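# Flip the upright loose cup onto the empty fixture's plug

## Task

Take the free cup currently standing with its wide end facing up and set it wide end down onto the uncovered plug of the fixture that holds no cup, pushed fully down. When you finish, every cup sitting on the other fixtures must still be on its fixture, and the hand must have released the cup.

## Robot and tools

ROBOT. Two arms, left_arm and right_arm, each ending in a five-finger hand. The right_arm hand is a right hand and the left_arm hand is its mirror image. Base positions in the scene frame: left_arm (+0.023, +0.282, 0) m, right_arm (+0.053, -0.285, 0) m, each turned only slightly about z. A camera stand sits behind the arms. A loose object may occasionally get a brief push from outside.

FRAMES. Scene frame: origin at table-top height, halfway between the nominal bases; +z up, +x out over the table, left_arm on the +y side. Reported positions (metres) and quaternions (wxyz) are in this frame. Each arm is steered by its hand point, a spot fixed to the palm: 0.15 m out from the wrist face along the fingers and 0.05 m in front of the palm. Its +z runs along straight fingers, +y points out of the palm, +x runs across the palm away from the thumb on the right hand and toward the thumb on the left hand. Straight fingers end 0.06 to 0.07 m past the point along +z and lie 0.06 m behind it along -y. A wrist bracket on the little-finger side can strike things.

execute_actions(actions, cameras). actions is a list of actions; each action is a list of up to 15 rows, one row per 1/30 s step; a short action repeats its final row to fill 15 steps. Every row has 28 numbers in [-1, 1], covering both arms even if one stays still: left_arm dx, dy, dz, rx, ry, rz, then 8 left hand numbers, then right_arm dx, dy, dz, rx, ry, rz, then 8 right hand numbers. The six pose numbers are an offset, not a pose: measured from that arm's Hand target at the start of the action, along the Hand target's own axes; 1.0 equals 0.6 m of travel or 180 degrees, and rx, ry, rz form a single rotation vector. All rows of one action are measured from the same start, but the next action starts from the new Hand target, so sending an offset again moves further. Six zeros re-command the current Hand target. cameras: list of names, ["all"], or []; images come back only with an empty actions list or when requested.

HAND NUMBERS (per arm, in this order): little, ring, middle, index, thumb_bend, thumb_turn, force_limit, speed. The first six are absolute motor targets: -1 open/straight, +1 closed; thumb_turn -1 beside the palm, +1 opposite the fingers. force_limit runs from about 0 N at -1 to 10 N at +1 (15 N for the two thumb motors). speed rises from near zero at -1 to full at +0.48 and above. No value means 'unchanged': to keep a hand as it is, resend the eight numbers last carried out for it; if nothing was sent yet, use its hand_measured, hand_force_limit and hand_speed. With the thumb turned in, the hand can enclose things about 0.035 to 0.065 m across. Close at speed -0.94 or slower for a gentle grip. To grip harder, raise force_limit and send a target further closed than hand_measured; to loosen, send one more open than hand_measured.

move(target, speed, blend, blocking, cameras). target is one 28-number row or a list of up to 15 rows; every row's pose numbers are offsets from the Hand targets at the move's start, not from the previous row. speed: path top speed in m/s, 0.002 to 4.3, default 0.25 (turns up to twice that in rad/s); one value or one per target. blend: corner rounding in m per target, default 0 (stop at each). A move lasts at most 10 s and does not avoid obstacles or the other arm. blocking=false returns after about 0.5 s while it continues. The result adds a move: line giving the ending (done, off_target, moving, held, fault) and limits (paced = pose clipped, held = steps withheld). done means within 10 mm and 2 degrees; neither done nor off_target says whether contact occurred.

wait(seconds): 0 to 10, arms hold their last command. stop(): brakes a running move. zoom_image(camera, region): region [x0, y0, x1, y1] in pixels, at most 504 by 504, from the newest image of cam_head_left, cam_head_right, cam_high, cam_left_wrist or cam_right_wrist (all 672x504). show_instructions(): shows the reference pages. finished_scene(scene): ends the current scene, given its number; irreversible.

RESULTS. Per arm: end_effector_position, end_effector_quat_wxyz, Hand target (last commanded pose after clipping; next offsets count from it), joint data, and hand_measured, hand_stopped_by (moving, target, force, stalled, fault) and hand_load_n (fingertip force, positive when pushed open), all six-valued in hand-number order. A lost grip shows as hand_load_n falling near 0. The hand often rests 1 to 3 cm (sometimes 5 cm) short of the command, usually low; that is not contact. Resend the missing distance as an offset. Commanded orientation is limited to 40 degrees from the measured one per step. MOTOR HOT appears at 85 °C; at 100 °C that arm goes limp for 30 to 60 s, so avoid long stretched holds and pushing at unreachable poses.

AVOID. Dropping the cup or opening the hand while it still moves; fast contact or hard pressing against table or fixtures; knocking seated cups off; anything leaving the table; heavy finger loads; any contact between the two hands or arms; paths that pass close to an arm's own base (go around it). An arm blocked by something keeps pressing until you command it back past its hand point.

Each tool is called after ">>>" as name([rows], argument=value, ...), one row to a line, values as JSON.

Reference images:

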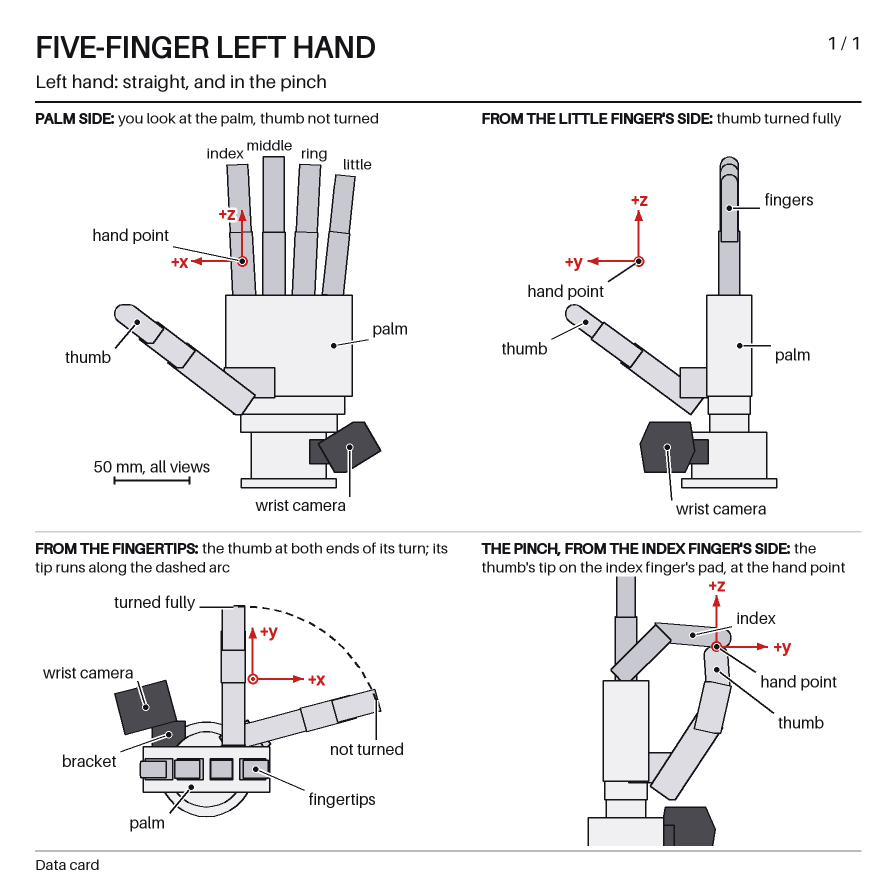

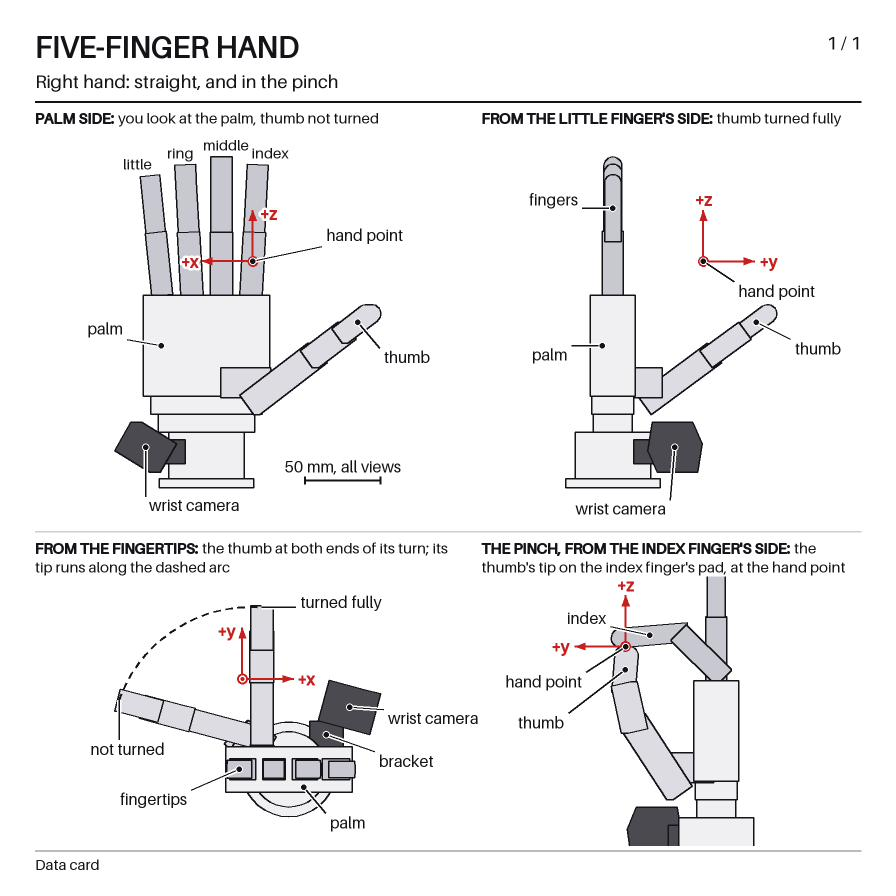

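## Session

>>> execute_actions(actions=[])

Scene clock: 0.00 s.
left_arm: end_effector_position=(+0.7260, +0.1960, +0.1866) hand_measured=(-1.000, -1.000, -1.000, -1.000, -1.000, -1.000) hand_load_n=(+0.0, +0.0, +0.0, +0.0, +0.0, +0.0) hand_stopped_by=(target, target, target, target, target, target) hand_force_limit=0.00 hand_speed=-0.80 end_effector_quat_wxyz=(+0.141, -0.383, +0.869, -0.280) | right_arm: end_effector_position=(+0.6036, -0.2061, +0.2670) hand_measured=(-1.000, -1.000, -1.000, -1.000, -1.000, -1.000) hand_load_n=(+0.0, +0.0, +0.0, +0.0, +0.0, +0.0) hand_stopped_by=(target, target, target, target, target, target) hand_force_limit=0.00 hand_speed=-0.80 end_effector_quat_wxyz=(-0.514, +0.726, -0.129, +0.438)
Joint positions: left_arm=[-0.001 2.031 2.04 -1.05 0.371 0.604] | right_arm=[-0.074 1.289 0.877 0.289 -0.777 -0.615]
Joint velocities: within noise
Joint torques (N m): no reading
Heat: left arm: hottest elbow 32 °C; right arm: hottest elbow 27 °C.
Hand target: left_arm +0.7333, +0.1958, +0.1978; +0.152, -0.380, +0.867, -0.286 | right_arm +0.6102, -0.2067, +0.2845; -0.515, +0.719, -0.120, +0.451

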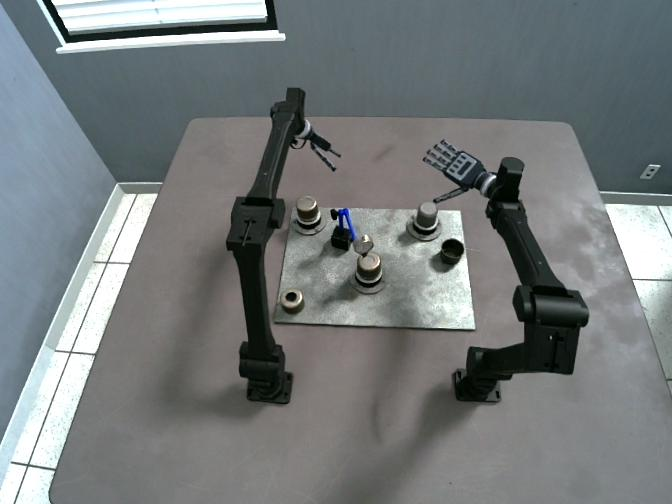

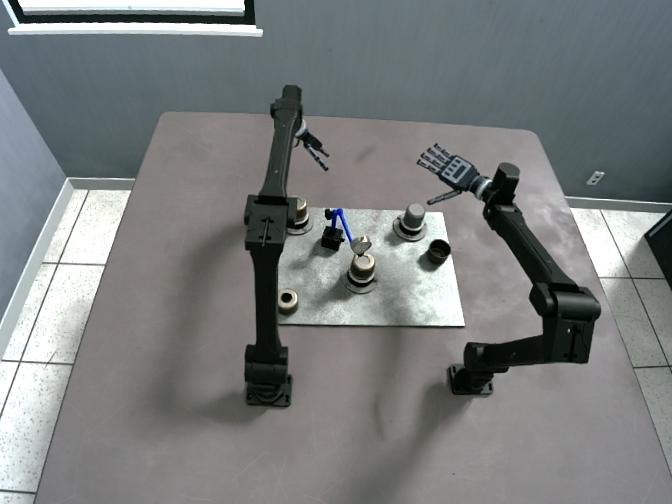

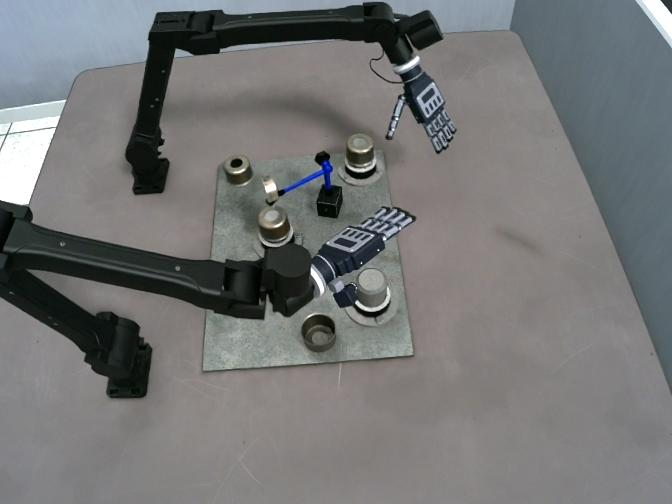

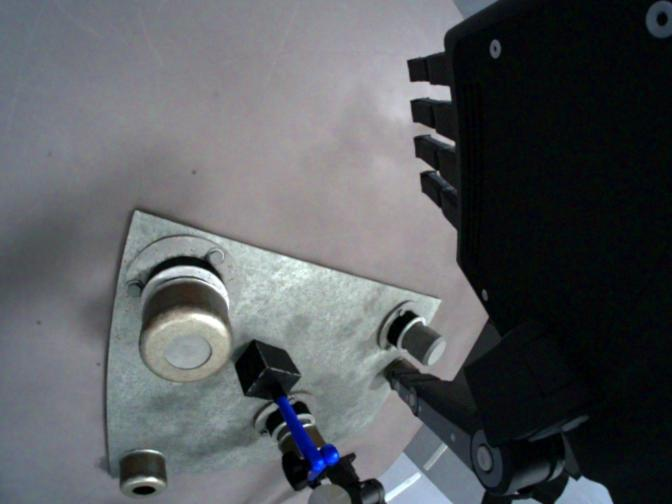

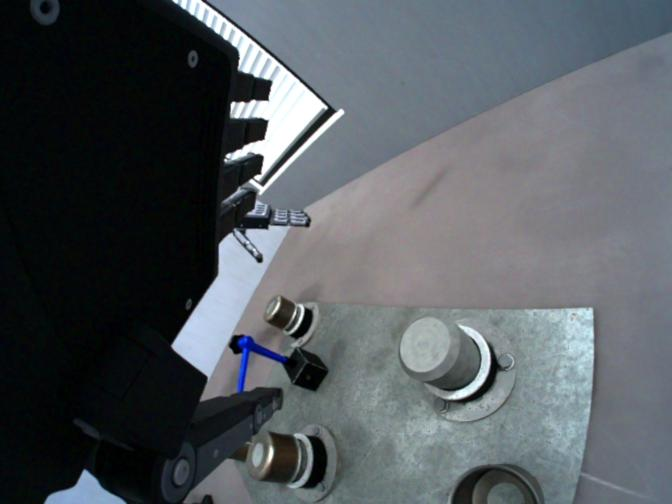

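>>> zoom_image(camera="cam_high", region=[270, 240, 420, 390])

>>> zoom_image(camera="cam_head_left", region=[370, 180, 490, 300])

Scaled by 3.360.

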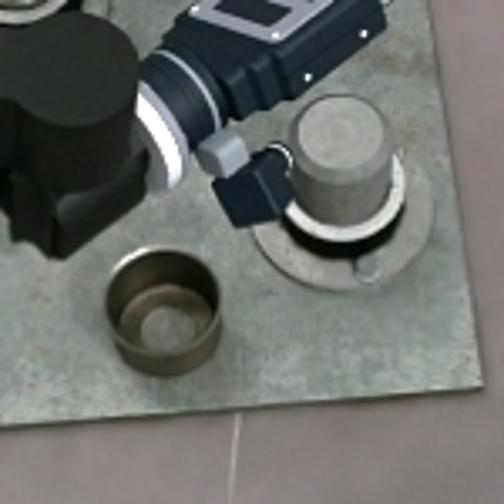

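Scaled by 4.200.

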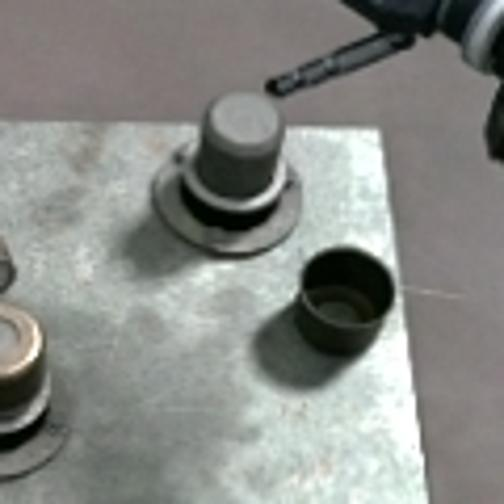

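>>> move(target=[0,0,0,0,0,0,-1,-1,-1,-1,-1,-1,0,-0.8,-0.1393,0.0672,-0.2262,-0.062,0.078,-0.319,-1,-1,-1,-1,-1,1,-0.4,0.2], speed=0.25, cameras=["all"])

>>> zoom_image(camera="cam_high", region=[230, 220, 410, 400])

Scene clock: 136.00 s.
left_arm: end_effector_position=(+0.7260, +0.1960, +0.1866) hand_measured=(-1.000, -1.000, -1.000, -1.000, -1.000, -1.000) hand_load_n=(+0.0, +0.0, +0.0, +0.0, +0.0, +0.0) hand_stopped_by=(target, target, target, target, target, target) hand_force_limit=0.00 hand_speed=-0.80 end_effector_quat_wxyz=(+0.141, -0.383, +0.869, -0.280) | right_arm: end_effector_position=(+0.4688, -0.2591, +0.2017) hand_measured=(-1.000, -1.000, -1.000, -1.000, -1.000, +1.000) hand_load_n=(+0.5, +0.0, +0.0, +0.0, +0.0, +0.0) hand_stopped_by=(target, target, target, target, target, target) hand_force_limit=-0.40 hand_speed=0.20 end_effector_quat_wxyz=(-0.156, +0.688, +0.128, +0.697)
Joint positions: left_arm=[-0.001 2.031 2.04 -1.05 0.371 0.604] | right_arm=[0.036 0.914 0.226 0.709 -0.385 -1.526]
Joint torques (N m): left_arm=[2.43 -22.89 10.5 1.05 0.32 0.06] | right_arm=[3.08 -2.61 8.23 2.58 0.07 -0.11]
Heat: left arm: hottest elbow 42 °C; right arm: hottest elbow 33 °C.
Hand target: left_arm +0.7333, +0.1958, +0.1978; +0.152, -0.380, +0.867, -0.286 | right_arm +0.4701, -0.2572, +0.2149; -0.150, +0.675, +0.138, +0.710
Off the commanded pose: left_arm 0.013 m, 2 deg | right_arm 0.013 m, 3 deg.
move: off_target (left_arm, right_arm)

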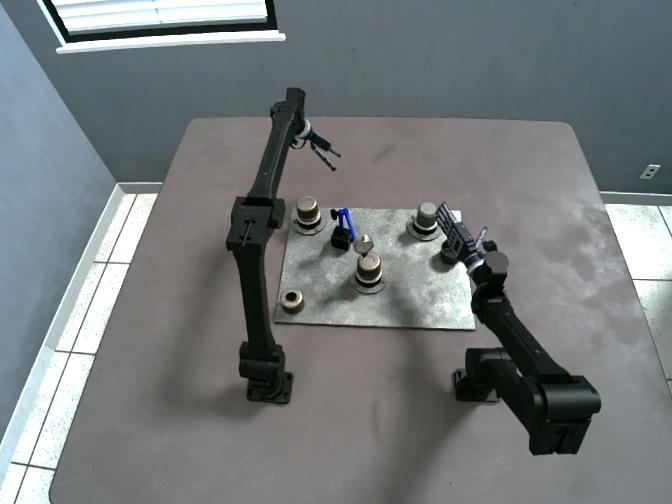

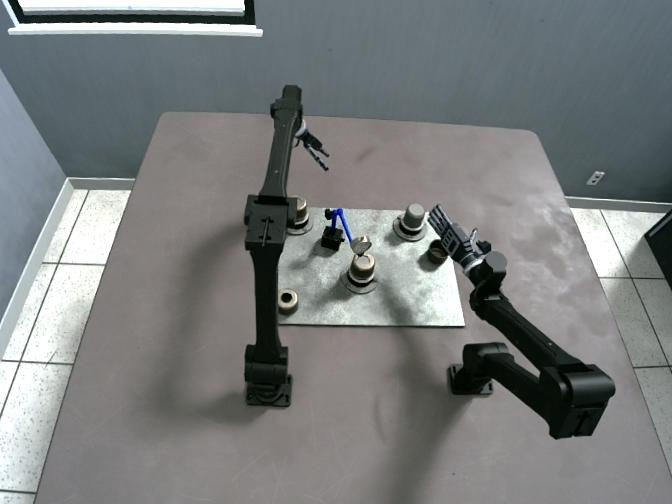

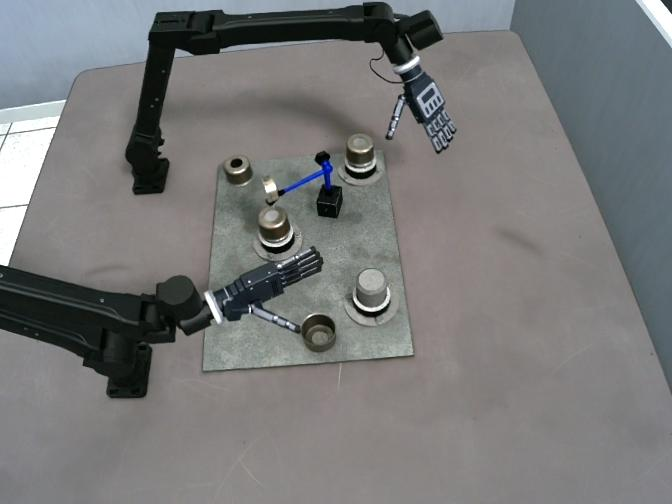

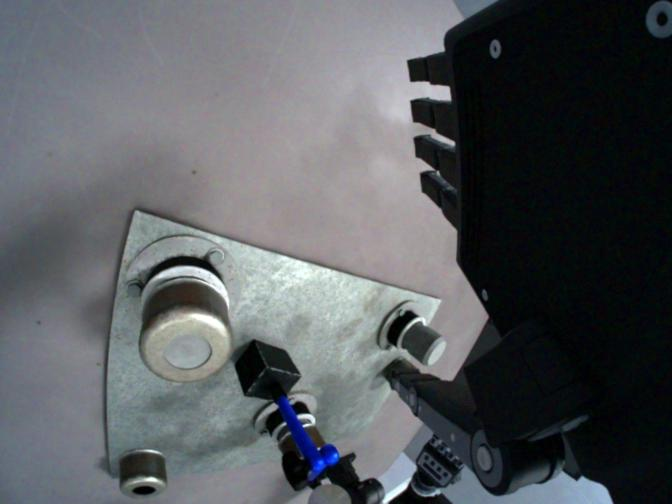

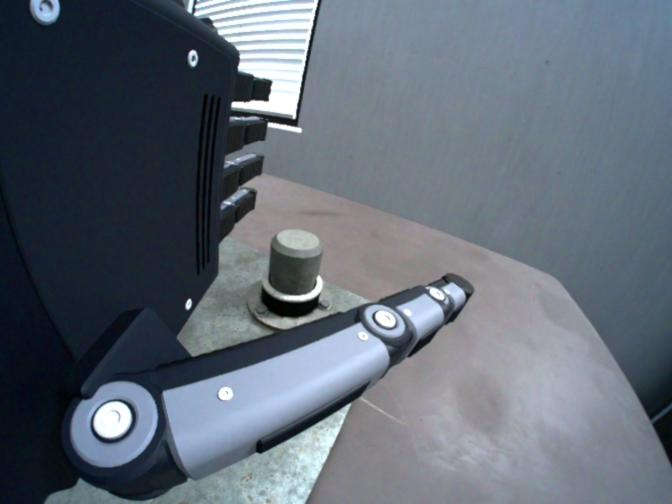

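Scaled by 2.800.

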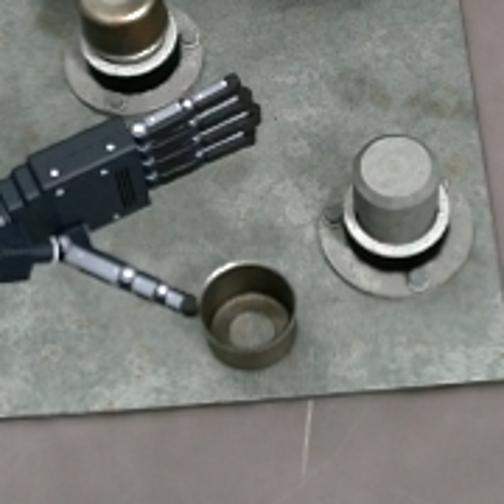

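>>> move(target=[0,0,0,0,0,0,-1,-1,-1,-1,-1,-1,0,-0.8,-0.1667,0.001,-0.0085,0,0,0,-1,-1,-1,-1,-1,1,-0.4,0.2], speed=0.2, cameras=["cam_head_left","cam_high","cam_right_wrist"])

>>> zoom_image(camera="cam_high", region=[230, 260, 380, 410])

>>> zoom_image(camera="cam_head_left", region=[410, 190, 530, 310])

Scene clock: 154.13 s.
left_arm: end_effector_position=(+0.7260, +0.1960, +0.1866) hand_measured=(-1.000, -1.000, -1.000, -1.000, -1.000, -1.000) hand_load_n=(+0.0, +0.0, -0.5, +0.0, +0.0, +0.0) hand_stopped_by=(target, target, target, target, target, target) hand_force_limit=0.00 hand_speed=-0.80 end_effector_quat_wxyz=(+0.141, -0.383, +0.869, -0.280) | right_arm: end_effector_position=(+0.4701, -0.2593, +0.1102) hand_measured=(-1.000, -1.000, -1.000, -1.000, -1.000, +1.000) hand_load_n=(-0.5, +0.0, +0.0, +0.0, +0.0, +0.0) hand_stopped_by=(target, target, target, target, target, target) hand_force_limit=-0.40 hand_speed=0.20 end_effector_quat_wxyz=(-0.153, +0.682, +0.131, +0.704)
Joint positions: left_arm=[-0.001 2.031 2.04 -1.05 0.371 0.604] | right_arm=[0.036 1.555 0.133 1.462 -0.385 -1.532]
Joint torques (N m): left_arm=[2.32 -22.89 10.51 0.95 0.29 0.05] | right_arm=[3.02 -5.25 2.7 2.58 0.05 -0.09]
Heat: left arm: hottest elbow 43 °C; right arm: hottest elbow 33 °C.
Hand target: left_arm +0.7333, +0.1958, +0.1978; +0.152, -0.380, +0.867, -0.286 | right_arm +0.4701, -0.2571, +0.1149; -0.149, +0.674, +0.138, +0.710
Off the commanded pose: left_arm 0.013 m, 2 deg | right_arm 0.005 m, 1 deg.
move: off_target (left_arm)
Images, in order (width x height): cam_head_left 672x504, cam_high 672x504, cam_right_wrist 672x504.

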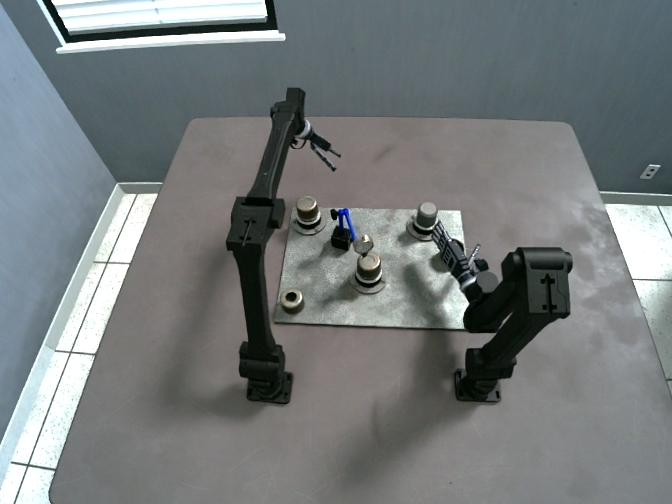

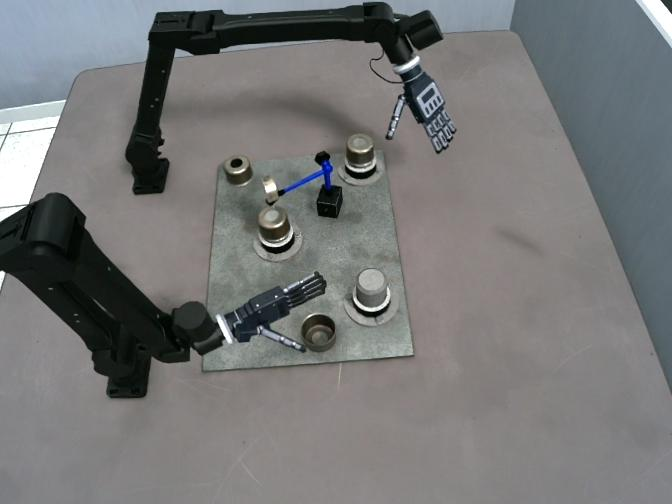

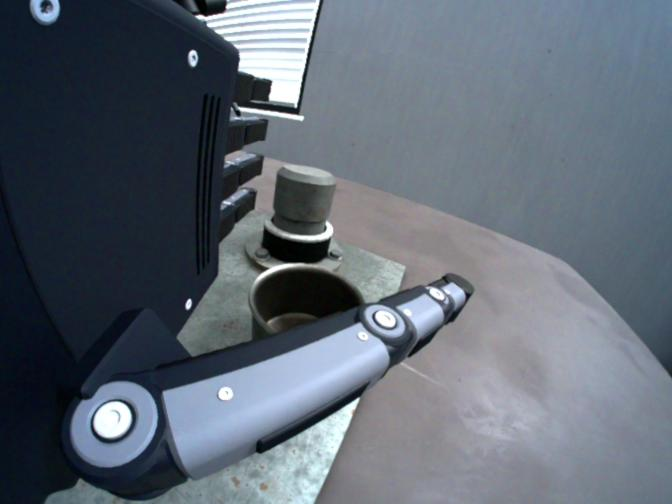

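Scaled by 3.360.

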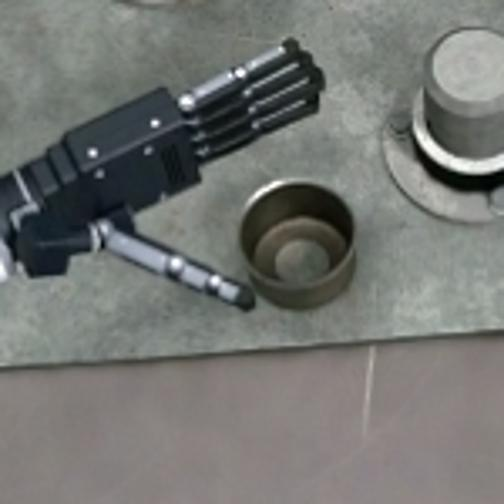

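Scaled by 4.200.

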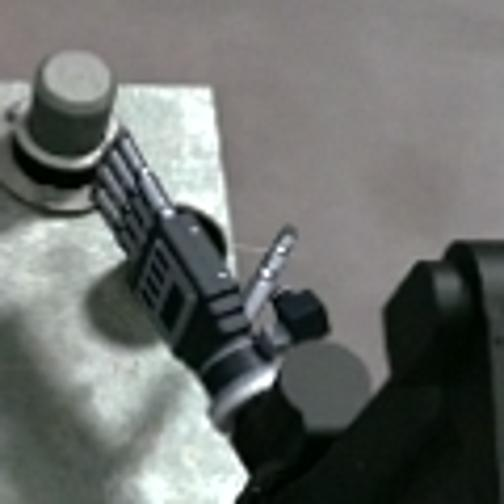

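>>> move(target=[0,0,0,0,0,0,-1,-1,-1,-1,-1,-1,0,-0.8,-0.0365,-0.0062,0.026,0,0,0,-1,-1,-1,-1,-1,1,-0.4,0.2], speed=0.15, cameras=["cam_high","cam_right_wrist"])

>>> zoom_image(camera="cam_high", region=[230, 260, 380, 410])

Scene clock: 232.57 s.
left_arm: end_effector_position=(+0.7260, +0.1960, +0.1866) hand_measured=(-1.000, -1.000, -1.000, -1.000, -1.000, -1.000) hand_load_n=(+0.0, +0.0, +0.0, +0.0, +0.0, +0.0) hand_stopped_by=(target, target, target, target, target, target) hand_force_limit=0.00 hand_speed=-0.80 end_effector_quat_wxyz=(+0.141, -0.383, +0.869, -0.280) | right_arm: end_effector_position=(+0.4786, -0.2490, +0.0865) hand_measured=(-1.000, -1.000, -1.000, -1.000, -1.000, +1.000) hand_load_n=(+0.0, +0.0, +0.0, +0.0, +0.0, +0.0) hand_stopped_by=(target, target, target, target, target, target) hand_force_limit=-0.40 hand_speed=0.20 end_effector_quat_wxyz=(-0.155, +0.689, +0.130, +0.696)
Joint positions: left_arm=[-0.001 2.031 2.04 -1.05 0.371 0.604] | right_arm=[0.08 1.706 0.16 1.563 -0.344 -1.532]
Joint torques (N m): left_arm=[2.2 -23 10.58 1.09 0.29 0] | right_arm=[3.02 -6.12 2.81 2.61 0.11 -0.13]
Heat: left arm: hottest elbow 44 °C; right arm: hottest elbow 30 °C.
Hand target: left_arm +0.7333, +0.1958, +0.1978; +0.152, -0.380, +0.867, -0.286 | right_arm +0.4840, -0.2469, +0.0938; -0.150, +0.675, +0.138, +0.710
Off the commanded pose: left_arm 0.013 m, 2 deg | right_arm 0.009 m, 3 deg.
joint sent to its limit (right arm) — joint 4 (wrist pitch), upper limit. The joint targets still meet the commanded pose.
move: off_target (left_arm, right_arm)
Images, in order (width x height): cam_high 672x504, cam_right_wrist 672x504.

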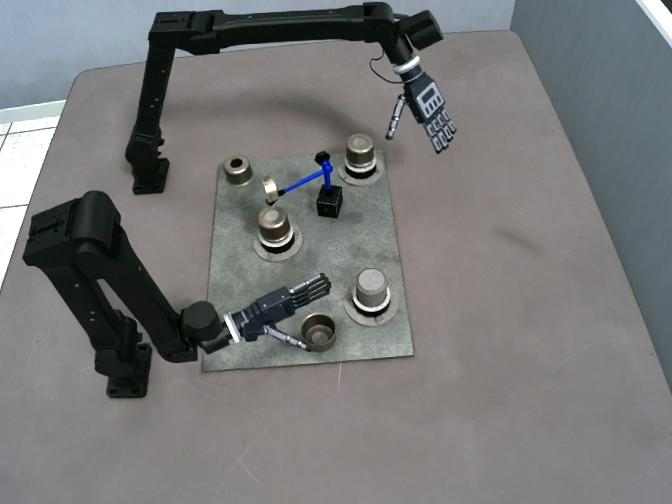

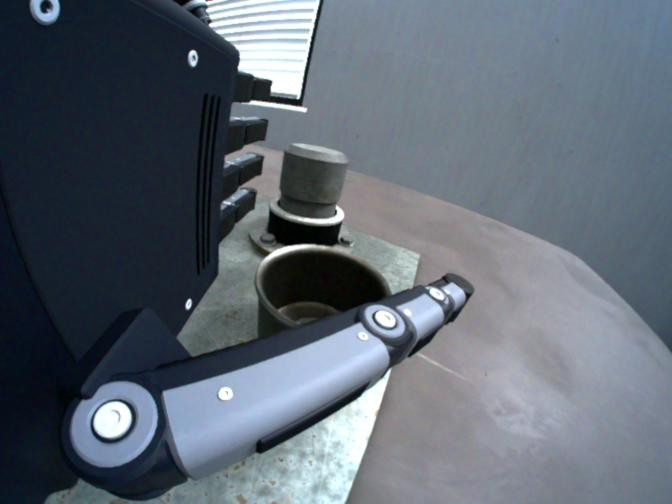

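Scaled by 3.360.

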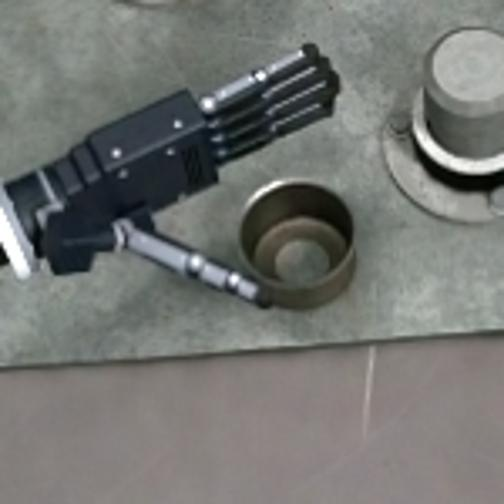

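>>> move([
  [0,0,0,0,0,0,-1,-1,-1,-1,-1,-1,0,-0.8,0.0687,-0.0092,-0.0037,0,0,0,-1,-1,-1,-1,-1,1,-0.4,0.2],
  [0,0,0,0,0,0,-1,-1,-1,-1,-1,-1,0,-0.8,0.0687,-0.0092,-0.0037,-0.278,0,0,-1,-1,-1,-1,-1,1,-0.4,0.2],
], speed=0.3, blend=0.02, cameras=["cam_high","cam_right_wrist","cam_head_left"])

>>> zoom_image(camera="cam_high", region=[250, 250, 410, 410])

Scene clock: 416.33 s.
left_arm: end_effector_position=(+0.7260, +0.1960, +0.1866) hand_measured=(-1.000, -1.000, -1.000, -1.000, -1.000, -1.000) hand_load_n=(+0.0, +0.0, +0.0, +0.0, +0.0, +0.0) hand_stopped_by=(target, target, target, target, target, target) hand_force_limit=0.00 hand_speed=-0.80 end_effector_quat_wxyz=(+0.141, -0.383, +0.869, -0.280) | right_arm: end_effector_position=(+0.4713, -0.2505, +0.1329) hand_measured=(-1.000, -1.000, -1.000, -1.000, -1.000, +1.000) hand_load_n=(+0.0, +0.0, -0.5, +0.0, -0.5, +0.5) hand_stopped_by=(target, target, target, target, target, target) hand_force_limit=-0.40 hand_speed=0.20 end_effector_quat_wxyz=(+0.146, +0.673, -0.181, +0.702)
Joint positions: left_arm=[-0.001 2.031 2.04 -1.05 0.371 0.604] | right_arm=[0.592 1.585 0.425 1.214 1.04 -1.559]
Joint torques (N m): left_arm=[2.14 -22.77 10.56 1.13 0.32 0.02] | right_arm=[2.96 -7.24 6.37 1.02 0.1 -0.15]
Heat: left arm: hottest elbow 45 °C; right arm: hottest elbow 28 °C.
Hand target: left_arm +0.7333, +0.1958, +0.1978; +0.152, -0.380, +0.867, -0.286 | right_arm +0.4779, -0.2439, +0.1349; +0.150, +0.674, -0.175, +0.701
Off the commanded pose: left_arm 0.013 m, 2 deg | right_arm 0.010 m, 1 deg.
move: off_target (left_arm)
Images, in order (width x height): cam_head_left 672x504, cam_high 672x504, cam_right_wrist 672x504.

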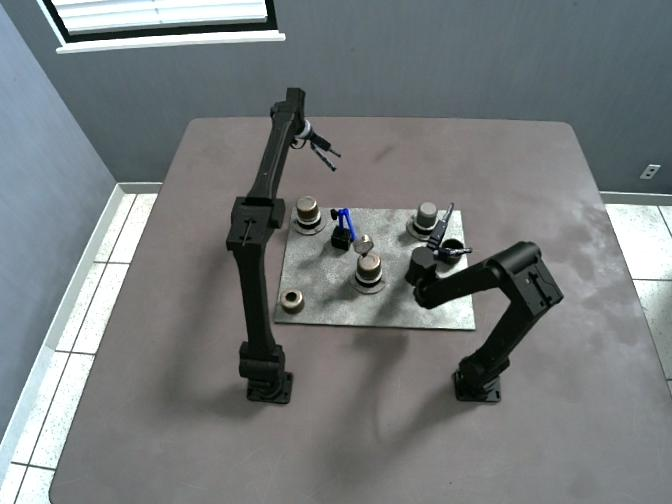

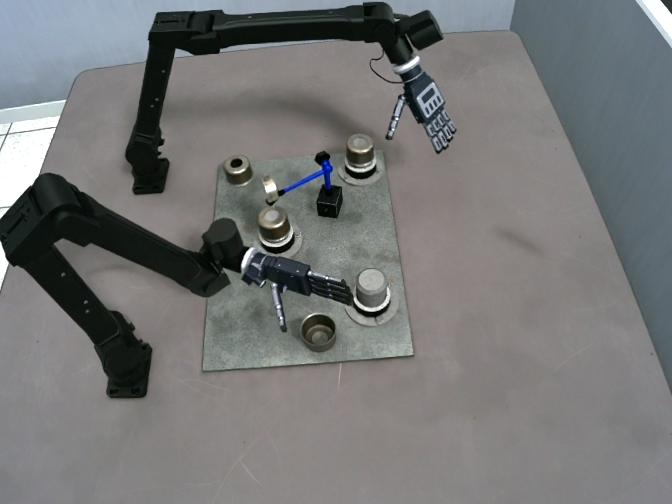

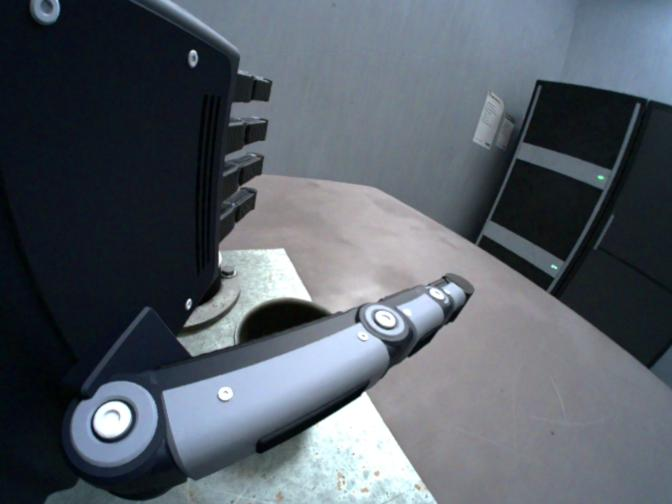

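Scaled by 3.150.

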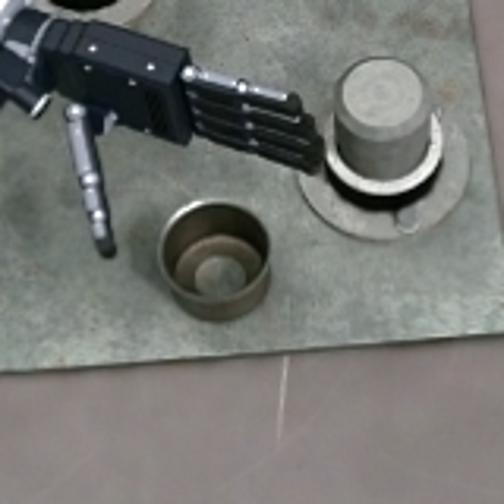

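>>> move(target=[0,0,0,0,0,0,-1,-1,-1,-1,-1,-1,0,-0.8,-0.1173,-0.012,0.003,0,0,0,-1,-1,-1,-1,-1,1,-0.4,0.2], speed=0.12, cameras=["cam_high","cam_right_wrist","cam_head_left"])

>>> zoom_image(camera="cam_high", region=[250, 250, 410, 410])

>>> zoom_image(camera="cam_head_left", region=[390, 190, 510, 310])

Scene clock: 463.87 s.
left_arm: end_effector_position=(+0.7260, +0.1960, +0.1866) hand_measured=(-1.000, -1.000, -1.000, -1.000, -1.000, -1.000) hand_load_n=(+0.0, +0.0, +0.0, +0.0, +0.0, +0.0) hand_stopped_by=(target, target, target, target, target, target) hand_force_limit=0.00 hand_speed=-0.80 end_effector_quat_wxyz=(+0.141, -0.383, +0.869, -0.280) | right_arm: end_effector_position=(+0.4805, -0.2431, +0.0609) hand_measured=(-1.000, -1.000, -1.000, -1.000, -1.000, +1.000) hand_load_n=(+0.0, +0.0, +0.0, -0.5, +0.0, +0.5) hand_stopped_by=(target, target, target, target, target, target) hand_force_limit=-0.40 hand_speed=0.20 end_effector_quat_wxyz=(+0.154, +0.680, -0.175, +0.695)
Joint positions: left_arm=[-0.001 2.031 2.04 -1.05 0.371 0.604] | right_arm=[0.596 1.896 0.466 1.457 1.046 -1.56]
Joint torques (N m): left_arm=[2.49 -23 10.43 1.03 0.32 0] | right_arm=[3.02 -9.88 3.85 2.06 0.12 -0.13]
Heat: left arm: hottest elbow 45 °C; right arm: hottest elbow 30 °C.
Hand target: left_arm +0.7333, +0.1958, +0.1978; +0.152, -0.380, +0.867, -0.286 | right_arm +0.4859, -0.2365, +0.0650; +0.150, +0.674, -0.175, +0.701
Off the commanded pose: left_arm 0.013 m, 2 deg | right_arm 0.010 m, 1 deg.
move: off_target (left_arm)
Images, in order (width x height): cam_head_left 672x504, cam_high 672x504, cam_right_wrist 672x504.

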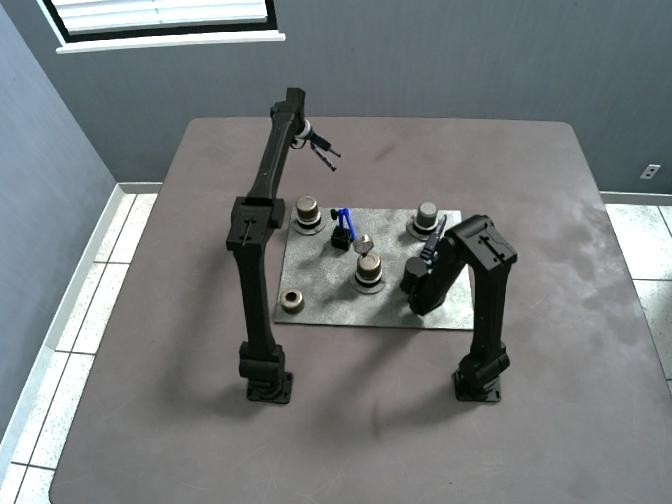

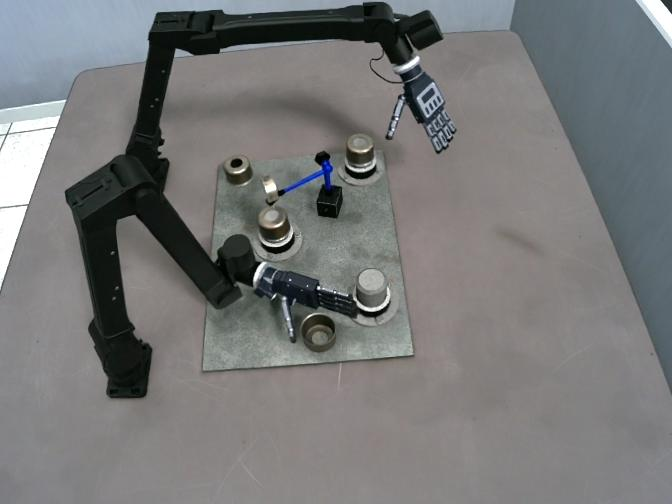

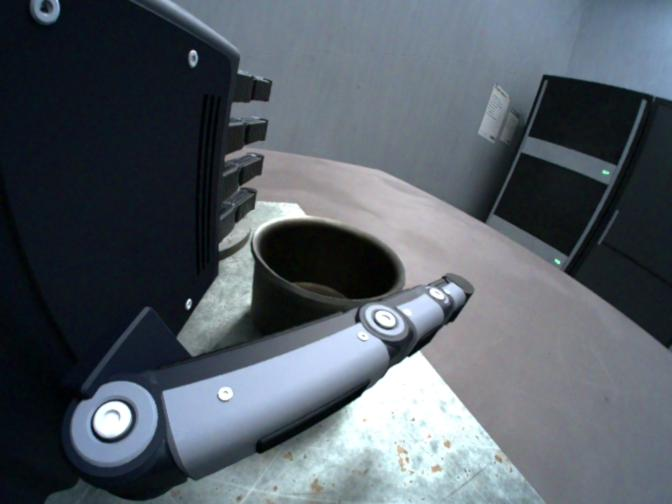

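Scaled by 3.150.

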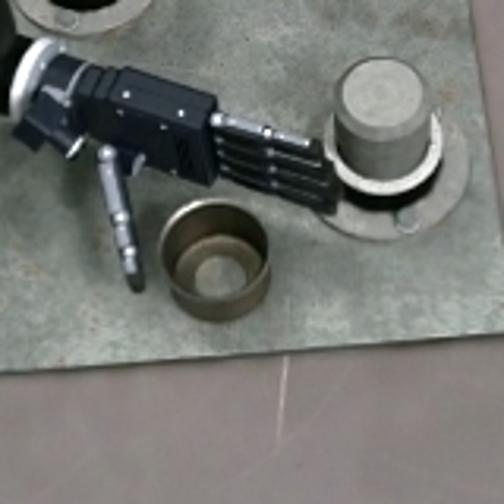

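Scaled by 4.200.

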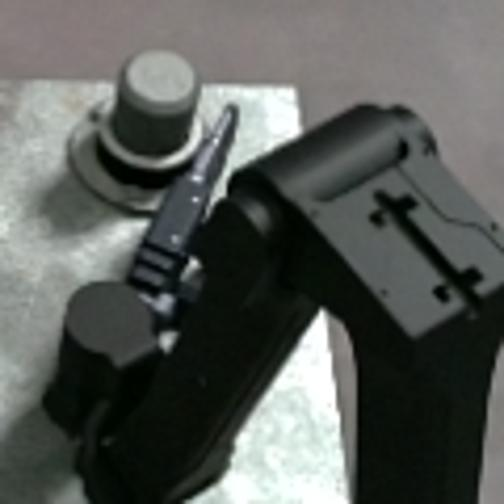

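>>> move(target=[0,0,0,0,0,0,-1,-1,-1,-1,-1,-1,0,-0.8,-0.04,0.0017,0.006,0,0,0,-1,-1,-1,-1,-1,1,-0.4,0.2], speed=0.06, cameras=["cam_high","cam_right_wrist"])

>>> zoom_image(camera="cam_high", region=[250, 250, 410, 410])

Scene clock: 499.27 s.
left_arm: end_effector_position=(+0.7260, +0.1960, +0.1866) hand_measured=(-1.000, -1.000, -1.000, -1.000, -1.000, -1.000) hand_load_n=(+0.0, +0.0, +0.0, +0.0, +0.0, +0.0) hand_stopped_by=(target, target, target, target, target, target) hand_force_limit=0.00 hand_speed=-0.80 end_effector_quat_wxyz=(+0.141, -0.383, +0.869, -0.280) | right_arm: end_effector_position=(+0.4849, -0.2400, +0.0400) hand_measured=(-1.000, -1.000, -1.000, -1.000, -1.000, +1.000) hand_load_n=(+0.0, +0.0, +0.0, +0.0, +0.0, +0.5) hand_stopped_by=(target, target, target, target, target, target) hand_force_limit=-0.40 hand_speed=0.20 end_effector_quat_wxyz=(+0.150, +0.679, -0.175, +0.697)
Joint positions: left_arm=[-0.001 2.031 2.04 -1.05 0.371 0.604] | right_arm=[0.596 1.991 0.49 1.536 1.041 -1.56]
Joint torques (N m): left_arm=[2.43 -22.53 10.51 1.13 0.31 0.04] | right_arm=[2.26 -10.17 2.96 2.04 -0.14 -0.12]
Heat: left arm: hottest elbow 45 °C; right arm: hottest elbow 29 °C.
Hand target: left_arm +0.7333, +0.1958, +0.1978; +0.152, -0.380, +0.867, -0.286 | right_arm +0.4898, -0.2384, +0.0411; +0.150, +0.674, -0.175, +0.701
Off the commanded pose: left_arm 0.013 m, 2 deg | right_arm 0.005 m, 1 deg.
move: off_target (left_arm)
Images, in order (width x height): cam_high 672x504, cam_right_wrist 672x504.

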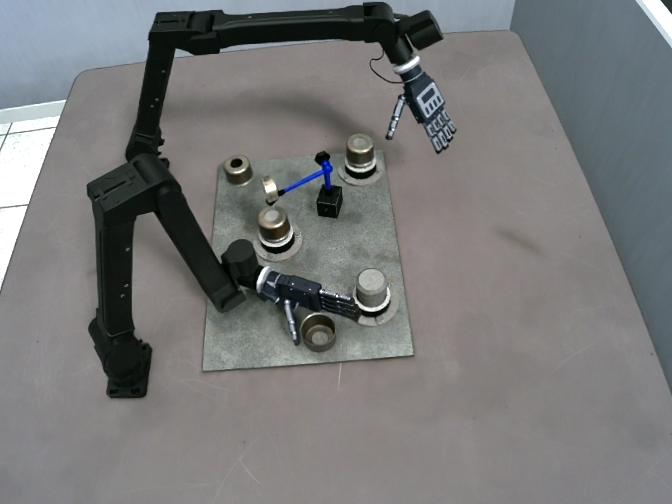

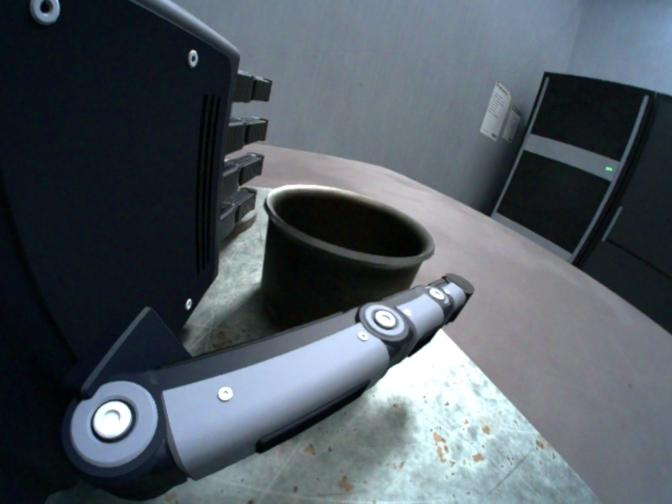

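Scaled by 3.150.

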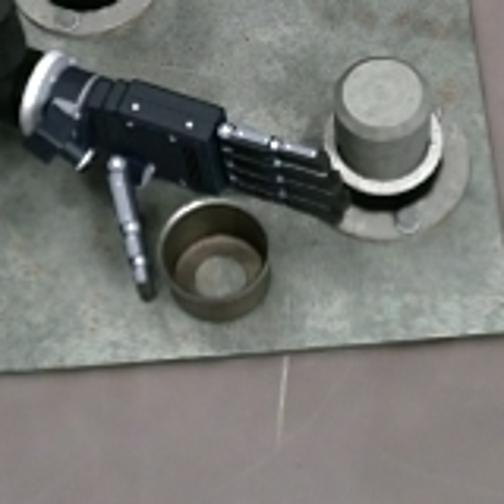

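>>> move(target=[0,0,0,0,0,0,-1,-1,-1,-1,-1,-1,0,-0.8,0,0,0,0,0,0,-1,-1,0.6,0.6,0.4,1,-0.4,-0.75], speed=0.06, cameras=["cam_high","cam_right_wrist"])

>>> zoom_image(camera="cam_high", region=[250, 250, 410, 410])

Scene clock: 510.47 s.
left_arm: end_effector_position=(+0.7260, +0.1960, +0.1866) hand_measured=(-1.000, -1.000, -1.000, -1.000, -1.000, -1.000) hand_load_n=(+0.0, +0.0, +0.0, +0.0, +0.0, +0.0) hand_stopped_by=(target, target, target, target, target, target) hand_force_limit=0.00 hand_speed=-0.80 end_effector_quat_wxyz=(+0.141, -0.383, +0.869, -0.280) | right_arm: end_effector_position=(+0.4852, -0.2397, +0.0401) hand_measured=(-1.000, -1.000, -0.402, -0.336, -0.698, +1.000) hand_load_n=(+0.0, +0.0, +0.5, +8.5, +10.5, -1.0) hand_stopped_by=(target, target, force, force, force, target) hand_force_limit=-0.40 hand_speed=-0.75 end_effector_quat_wxyz=(+0.149, +0.679, -0.175, +0.698)
Joint positions: left_arm=[-0.001 2.031 2.04 -1.05 0.371 0.604] | right_arm=[0.596 1.991 0.49 1.537 1.04 -1.56]
Joint torques (N m): left_arm=[1.96 -23 10.62 1.06 0.28 0.03] | right_arm=[2.32 -10.05 2.96 2.06 -0.09 -0.13]
Heat: left arm: hottest elbow 45 °C; right arm: hottest elbow 29 °C.
Hand target: left_arm +0.7333, +0.1958, +0.1978; +0.152, -0.380, +0.867, -0.286 | right_arm +0.4899, -0.2383, +0.0411; +0.150, +0.674, -0.175, +0.702
Off the commanded pose: left_arm 0.013 m, 2 deg | right_arm 0.005 m, 1 deg.
move: off_target (left_arm)
Images, in order (width x height): cam_high 672x504, cam_right_wrist 672x504.

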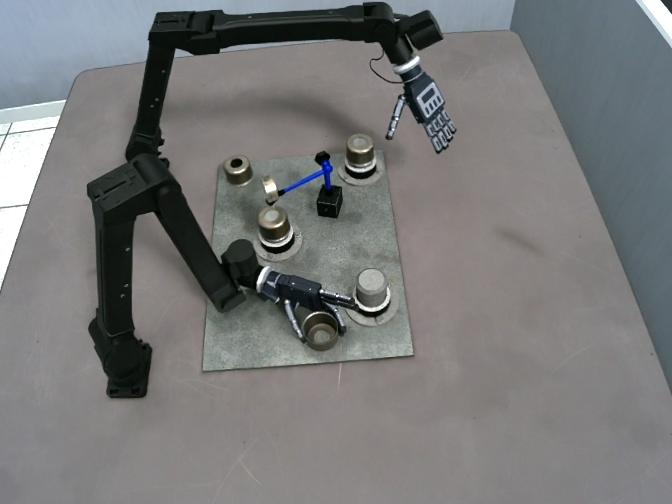

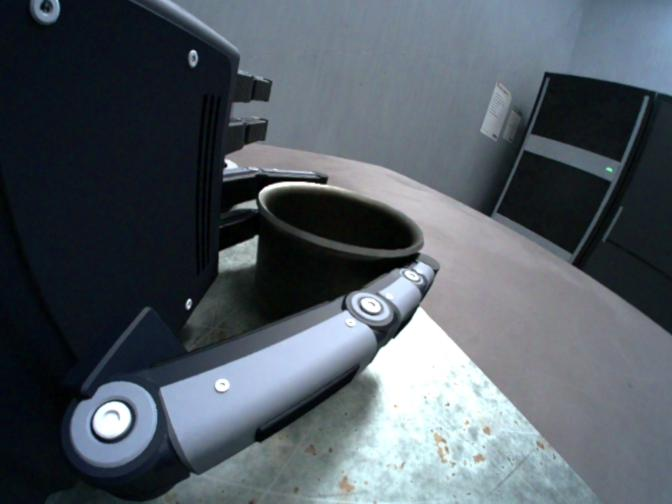

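Scaled by 3.150.

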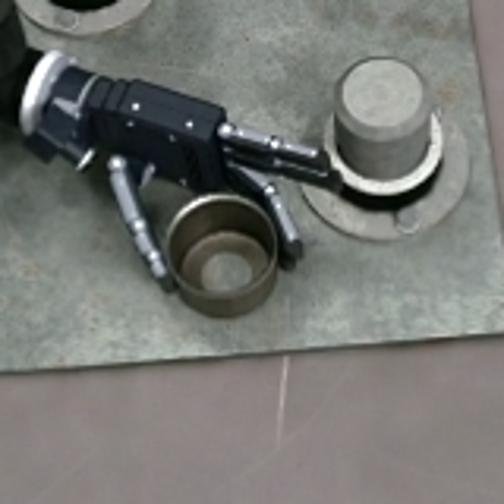

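>>> move(target=[0,0,0,0,0,0,-1,-1,-1,-1,-1,-1,0,-0.8,0,0,0,0,0,0,-1,-1,0.7,0.6,0.4,1,-0.1,-0.9], speed=0.06, cameras=[])

Scene clock: 516.43 s.
left_arm: end_effector_position=(+0.7260, +0.1960, +0.1866) hand_measured=(-1.000, -1.000, -1.000, -1.000, -1.000, -1.000) hand_load_n=(+0.0, +0.0, +0.0, +0.0, +0.0, +0.0) hand_stopped_by=(target, target, target, target, target, target) hand_force_limit=0.00 hand_speed=-0.80 end_effector_quat_wxyz=(+0.141, -0.383, +0.869, -0.280) | right_arm: end_effector_position=(+0.4853, -0.2397, +0.0401) hand_measured=(-1.000, -1.000, -0.378, -0.336, -0.700, +1.000) hand_load_n=(+0.0, +0.0, +6.5, +4.5, +13.5, +1.0) hand_stopped_by=(target, target, force, force, force, target) hand_force_limit=-0.10 hand_speed=-0.90 end_effector_quat_wxyz=(+0.149, +0.679, -0.175, +0.698)
Joint positions: left_arm=[-0.001 2.031 2.04 -1.05 0.371 0.604] | right_arm=[0.596 1.991 0.49 1.537 1.04 -1.56]
Joint torques (N m): left_arm=[2.49 -23.24 10.52 1.11 0.31 0.04] | right_arm=[2.26 -10.17 2.92 2.04 -0.06 -0.13]
Heat: left arm: hottest elbow 45 °C; right arm: hottest elbow 28 °C.
Hand target: left_arm +0.7333, +0.1958, +0.1978; +0.152, -0.380, +0.867, -0.286 | right_arm +0.4898, -0.2383, +0.0411; +0.150, +0.674, -0.175, +0.702
Off the commanded pose: left_arm 0.013 m, 2 deg | right_arm 0.005 m, 1 deg.
move: off_target (left_arm)
No camera images: "cameras" was empty.


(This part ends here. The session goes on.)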